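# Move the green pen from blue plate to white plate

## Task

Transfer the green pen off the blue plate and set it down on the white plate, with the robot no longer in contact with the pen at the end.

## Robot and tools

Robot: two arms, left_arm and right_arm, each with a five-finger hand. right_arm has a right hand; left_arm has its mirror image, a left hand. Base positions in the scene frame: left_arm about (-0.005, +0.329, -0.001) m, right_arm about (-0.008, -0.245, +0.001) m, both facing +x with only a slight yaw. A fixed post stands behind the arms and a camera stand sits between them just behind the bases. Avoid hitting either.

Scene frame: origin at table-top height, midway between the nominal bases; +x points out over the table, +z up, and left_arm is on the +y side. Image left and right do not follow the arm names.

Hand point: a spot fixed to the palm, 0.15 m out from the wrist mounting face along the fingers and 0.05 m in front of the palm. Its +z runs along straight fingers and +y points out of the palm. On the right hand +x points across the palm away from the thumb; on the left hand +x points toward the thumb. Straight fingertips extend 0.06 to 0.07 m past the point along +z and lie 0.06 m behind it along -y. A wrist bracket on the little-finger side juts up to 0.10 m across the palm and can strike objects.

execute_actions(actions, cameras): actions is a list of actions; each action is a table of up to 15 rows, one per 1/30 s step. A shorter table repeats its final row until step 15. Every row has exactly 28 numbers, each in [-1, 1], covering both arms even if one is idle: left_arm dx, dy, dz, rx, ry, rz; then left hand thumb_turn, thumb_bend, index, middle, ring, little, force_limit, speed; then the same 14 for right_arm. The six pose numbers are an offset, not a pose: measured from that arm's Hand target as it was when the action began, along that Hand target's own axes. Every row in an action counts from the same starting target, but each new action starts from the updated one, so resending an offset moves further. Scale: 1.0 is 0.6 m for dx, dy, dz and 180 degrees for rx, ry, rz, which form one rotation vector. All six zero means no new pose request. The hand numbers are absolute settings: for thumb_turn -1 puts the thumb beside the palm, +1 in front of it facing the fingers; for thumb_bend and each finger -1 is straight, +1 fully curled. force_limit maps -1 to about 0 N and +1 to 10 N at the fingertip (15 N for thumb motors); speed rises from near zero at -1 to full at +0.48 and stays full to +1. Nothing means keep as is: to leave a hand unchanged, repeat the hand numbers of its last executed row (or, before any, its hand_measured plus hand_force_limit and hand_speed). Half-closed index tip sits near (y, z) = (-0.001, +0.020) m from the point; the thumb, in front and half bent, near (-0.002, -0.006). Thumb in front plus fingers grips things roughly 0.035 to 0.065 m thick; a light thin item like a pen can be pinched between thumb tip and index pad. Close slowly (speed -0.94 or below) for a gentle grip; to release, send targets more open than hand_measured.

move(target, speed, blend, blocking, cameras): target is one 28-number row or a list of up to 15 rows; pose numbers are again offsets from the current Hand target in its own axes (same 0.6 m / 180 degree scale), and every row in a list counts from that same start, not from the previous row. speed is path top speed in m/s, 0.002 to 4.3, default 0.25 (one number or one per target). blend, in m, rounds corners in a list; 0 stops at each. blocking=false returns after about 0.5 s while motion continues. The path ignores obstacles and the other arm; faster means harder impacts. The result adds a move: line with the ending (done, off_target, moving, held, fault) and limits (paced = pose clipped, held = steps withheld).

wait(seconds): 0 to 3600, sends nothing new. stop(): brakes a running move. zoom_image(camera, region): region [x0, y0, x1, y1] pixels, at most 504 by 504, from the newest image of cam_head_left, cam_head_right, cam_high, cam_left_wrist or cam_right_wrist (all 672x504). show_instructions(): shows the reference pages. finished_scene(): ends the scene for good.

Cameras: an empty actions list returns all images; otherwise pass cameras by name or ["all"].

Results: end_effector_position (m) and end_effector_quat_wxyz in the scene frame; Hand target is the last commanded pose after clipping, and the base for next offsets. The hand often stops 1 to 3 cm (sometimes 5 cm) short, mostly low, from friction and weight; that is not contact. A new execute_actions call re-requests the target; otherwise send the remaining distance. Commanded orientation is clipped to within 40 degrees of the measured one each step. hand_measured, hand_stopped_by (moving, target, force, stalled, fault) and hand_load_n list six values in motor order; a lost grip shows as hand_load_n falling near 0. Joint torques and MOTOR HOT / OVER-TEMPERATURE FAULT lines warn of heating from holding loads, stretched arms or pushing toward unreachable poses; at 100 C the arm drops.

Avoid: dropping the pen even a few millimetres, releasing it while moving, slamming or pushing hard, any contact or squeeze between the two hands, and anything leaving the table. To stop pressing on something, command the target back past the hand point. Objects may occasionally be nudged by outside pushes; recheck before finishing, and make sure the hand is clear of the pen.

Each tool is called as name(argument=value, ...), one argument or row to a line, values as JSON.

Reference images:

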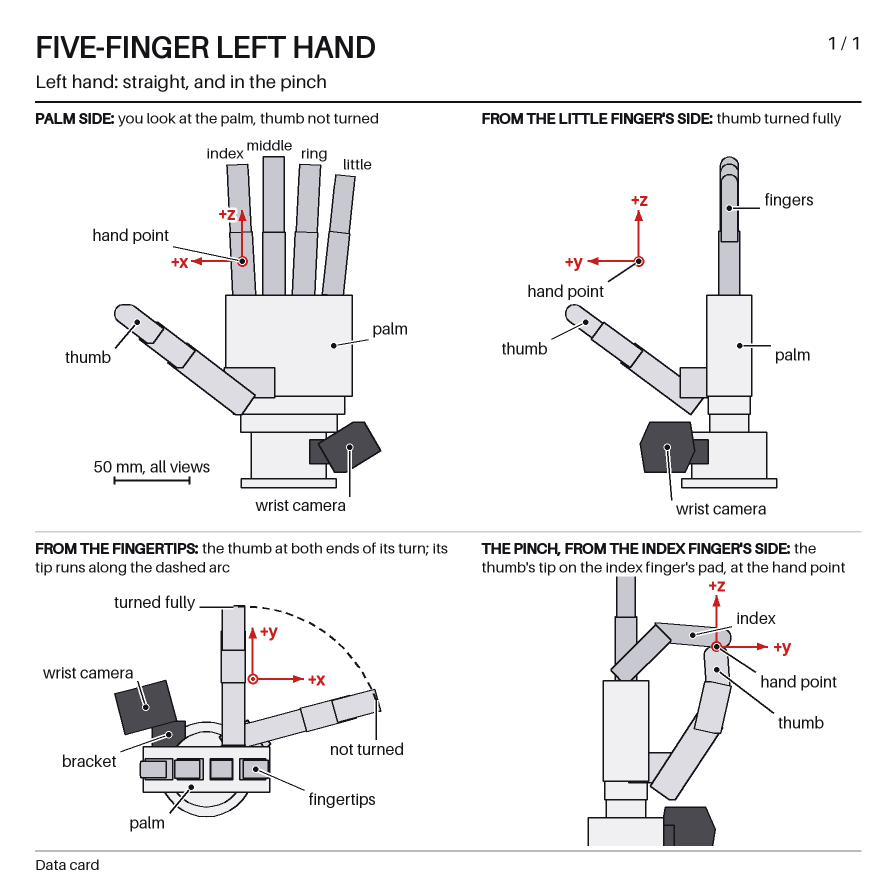

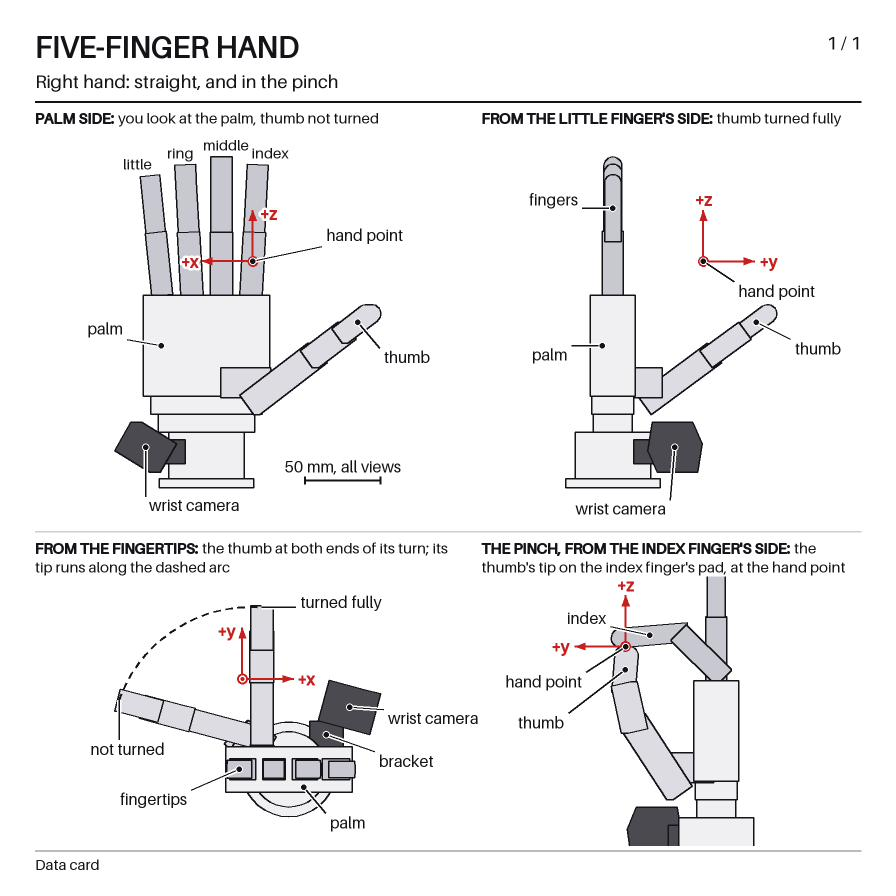

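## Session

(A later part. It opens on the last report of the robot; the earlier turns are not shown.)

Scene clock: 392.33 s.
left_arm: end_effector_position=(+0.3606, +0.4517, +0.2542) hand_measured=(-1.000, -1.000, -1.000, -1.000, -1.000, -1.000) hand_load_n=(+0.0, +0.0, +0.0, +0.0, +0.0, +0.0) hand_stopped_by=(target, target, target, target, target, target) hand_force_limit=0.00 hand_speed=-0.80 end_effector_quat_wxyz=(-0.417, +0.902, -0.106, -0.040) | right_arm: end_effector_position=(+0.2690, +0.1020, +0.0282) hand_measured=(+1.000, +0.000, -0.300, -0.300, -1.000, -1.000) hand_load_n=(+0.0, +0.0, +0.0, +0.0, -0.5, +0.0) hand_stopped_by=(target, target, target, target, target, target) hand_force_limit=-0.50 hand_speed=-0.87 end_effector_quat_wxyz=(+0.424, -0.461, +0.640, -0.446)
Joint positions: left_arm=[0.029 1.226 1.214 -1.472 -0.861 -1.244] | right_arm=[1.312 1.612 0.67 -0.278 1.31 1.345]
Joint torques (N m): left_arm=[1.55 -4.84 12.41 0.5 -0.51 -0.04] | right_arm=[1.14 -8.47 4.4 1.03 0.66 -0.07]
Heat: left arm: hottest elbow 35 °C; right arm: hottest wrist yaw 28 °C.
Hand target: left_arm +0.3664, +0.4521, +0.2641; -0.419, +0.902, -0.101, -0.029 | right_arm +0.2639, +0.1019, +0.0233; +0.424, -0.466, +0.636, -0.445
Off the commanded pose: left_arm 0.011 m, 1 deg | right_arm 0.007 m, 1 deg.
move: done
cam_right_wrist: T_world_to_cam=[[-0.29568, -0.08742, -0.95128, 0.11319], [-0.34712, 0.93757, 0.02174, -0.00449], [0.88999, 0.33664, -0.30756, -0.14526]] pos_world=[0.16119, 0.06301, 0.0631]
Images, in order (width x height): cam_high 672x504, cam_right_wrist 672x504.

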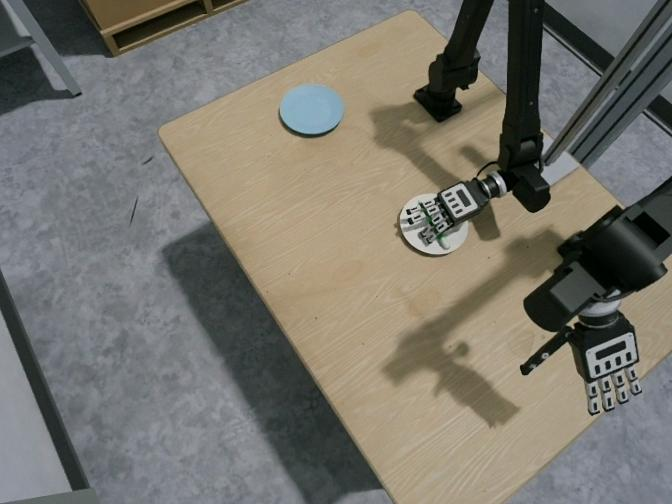

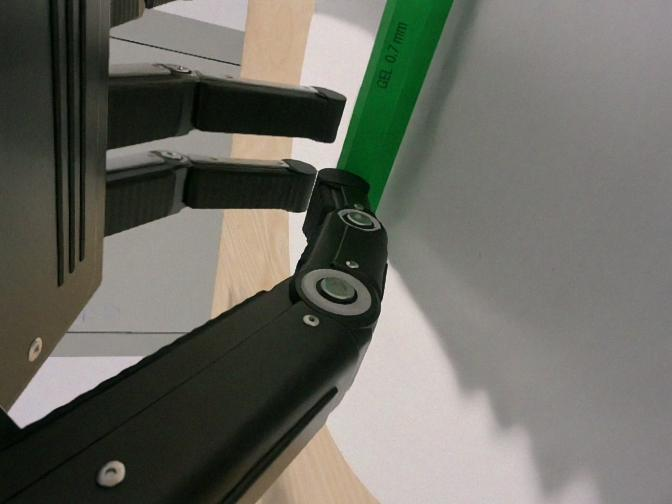

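move(
  target=[
    [0,0,0,0,0,0,-1,-1,-1,-1,-1,-1,0,-0.8,-0.0025,-0.0192,-0.0215,0,0,0,1,0,-0.8,-0.8,-1,-1,-0.5,-0.5],
    [0,0,0,0,0,0,-1,-1,-1,-1,-1,-1,0,-0.8,-0.025,-0.192,-0.1153,0,0,0,1,0,-0.8,-0.8,-1,-1,-0.5,-0.5],
  ],
  speed=[0.03,0.12],
  cameras=["all"],
)

zoom_image(
  camera="cam_high",
  region=[370, 150, 520, 270],
)

Scene clock: 405.40 s.
left_arm: end_effector_position=(+0.3606, +0.4517, +0.2542) hand_measured=(-1.000, -1.000, -1.000, -1.000, -1.000, -1.000) hand_load_n=(+0.0, +0.0, +0.0, +0.0, +0.0, +0.0) hand_stopped_by=(target, target, target, target, target, target) hand_force_limit=0.00 hand_speed=-0.80 end_effector_quat_wxyz=(-0.417, +0.902, -0.106, -0.040) | right_arm: end_effector_position=(+0.2272, +0.0877, +0.1392) hand_measured=(+1.000, +0.000, -0.800, -0.800, -1.000, -1.000) hand_load_n=(+0.0, +0.0, +0.0, +0.0, +0.0, +0.0) hand_stopped_by=(target, target, target, target, target, target) hand_force_limit=-0.50 hand_speed=-0.50 end_effector_quat_wxyz=(+0.410, -0.473, +0.633, -0.456)
Joint positions: left_arm=[0.029 1.226 1.214 -1.472 -0.861 -1.244] | right_arm=[1.42 1.386 0.833 -1.12 1.32 1.767]
Joint torques (N m): left_arm=[1.67 -4.89 12.38 0.47 -0.49 -0.03] | right_arm=[1.73 -7 10.47 -0.29 0.84 -0.07]
Heat: left arm: hottest elbow 35 °C; right arm: hottest wrist yaw 28 °C.
Hand target: left_arm +0.3664, +0.4521, +0.2641; -0.419, +0.902, -0.101, -0.029 | right_arm +0.2257, +0.1089, +0.1529; +0.424, -0.466, +0.636, -0.445
Off the commanded pose: left_arm 0.011 m, 1 deg | right_arm 0.025 m, 2 deg.
move: off_target (right_arm)
cam_right_wrist: T_world_to_cam=[[-0.30813, -0.1278, -0.94272, 0.21026], [-0.34805, 0.93738, -0.01331, -0.00285], [0.88539, 0.32402, -0.33332, -0.06338]] pos_world=[0.11991, 0.05008, 0.17705]

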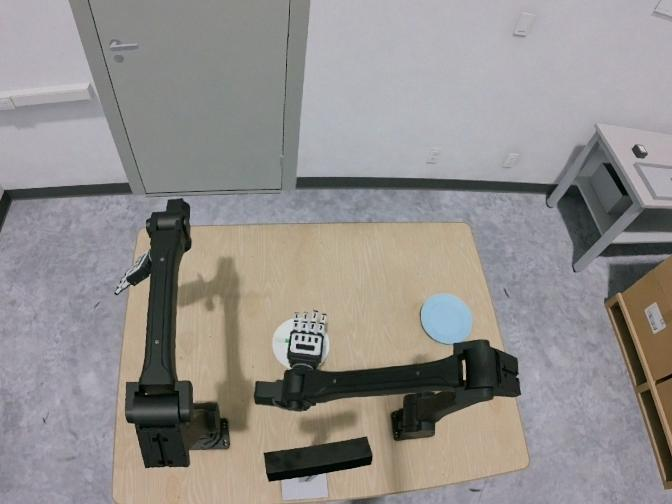

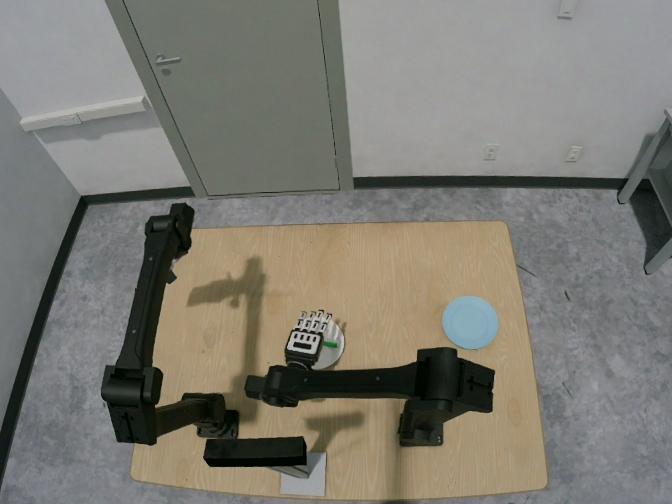

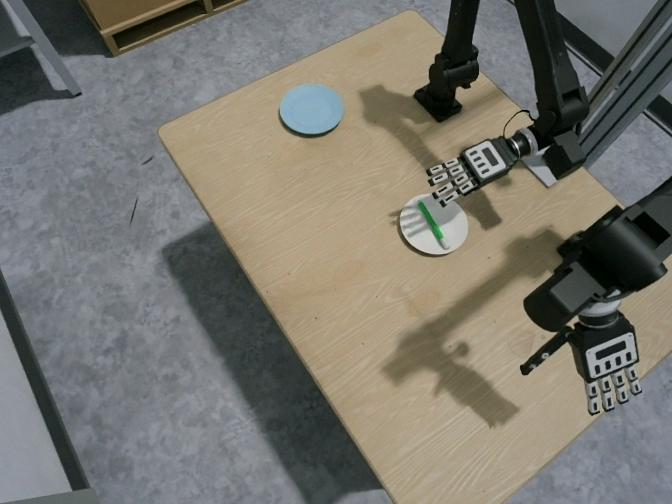

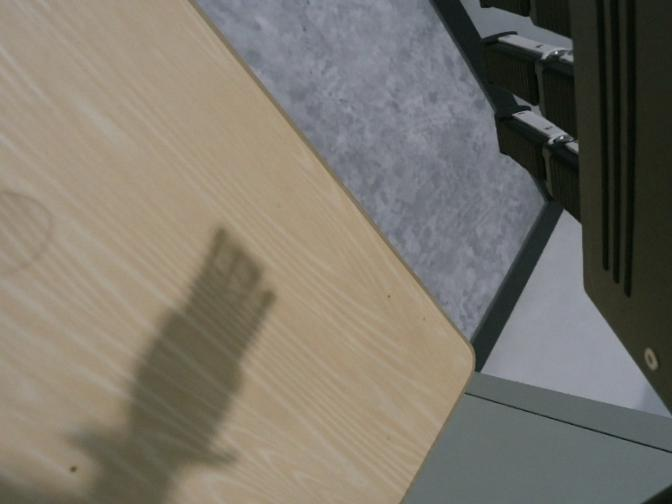

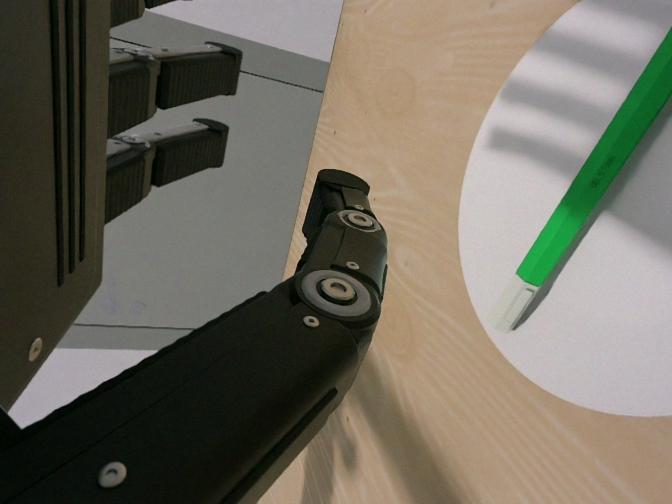

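Scaled by 3.360 from the camera's image (finer frame: 960x720).

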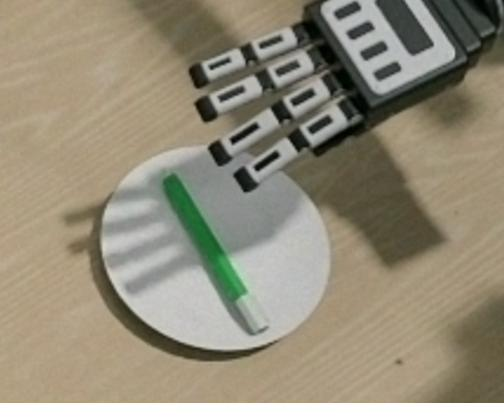

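The green pen is on the white plate, and the hand is clear of it.

finished_scene(
)

The scene is finished: the task was done.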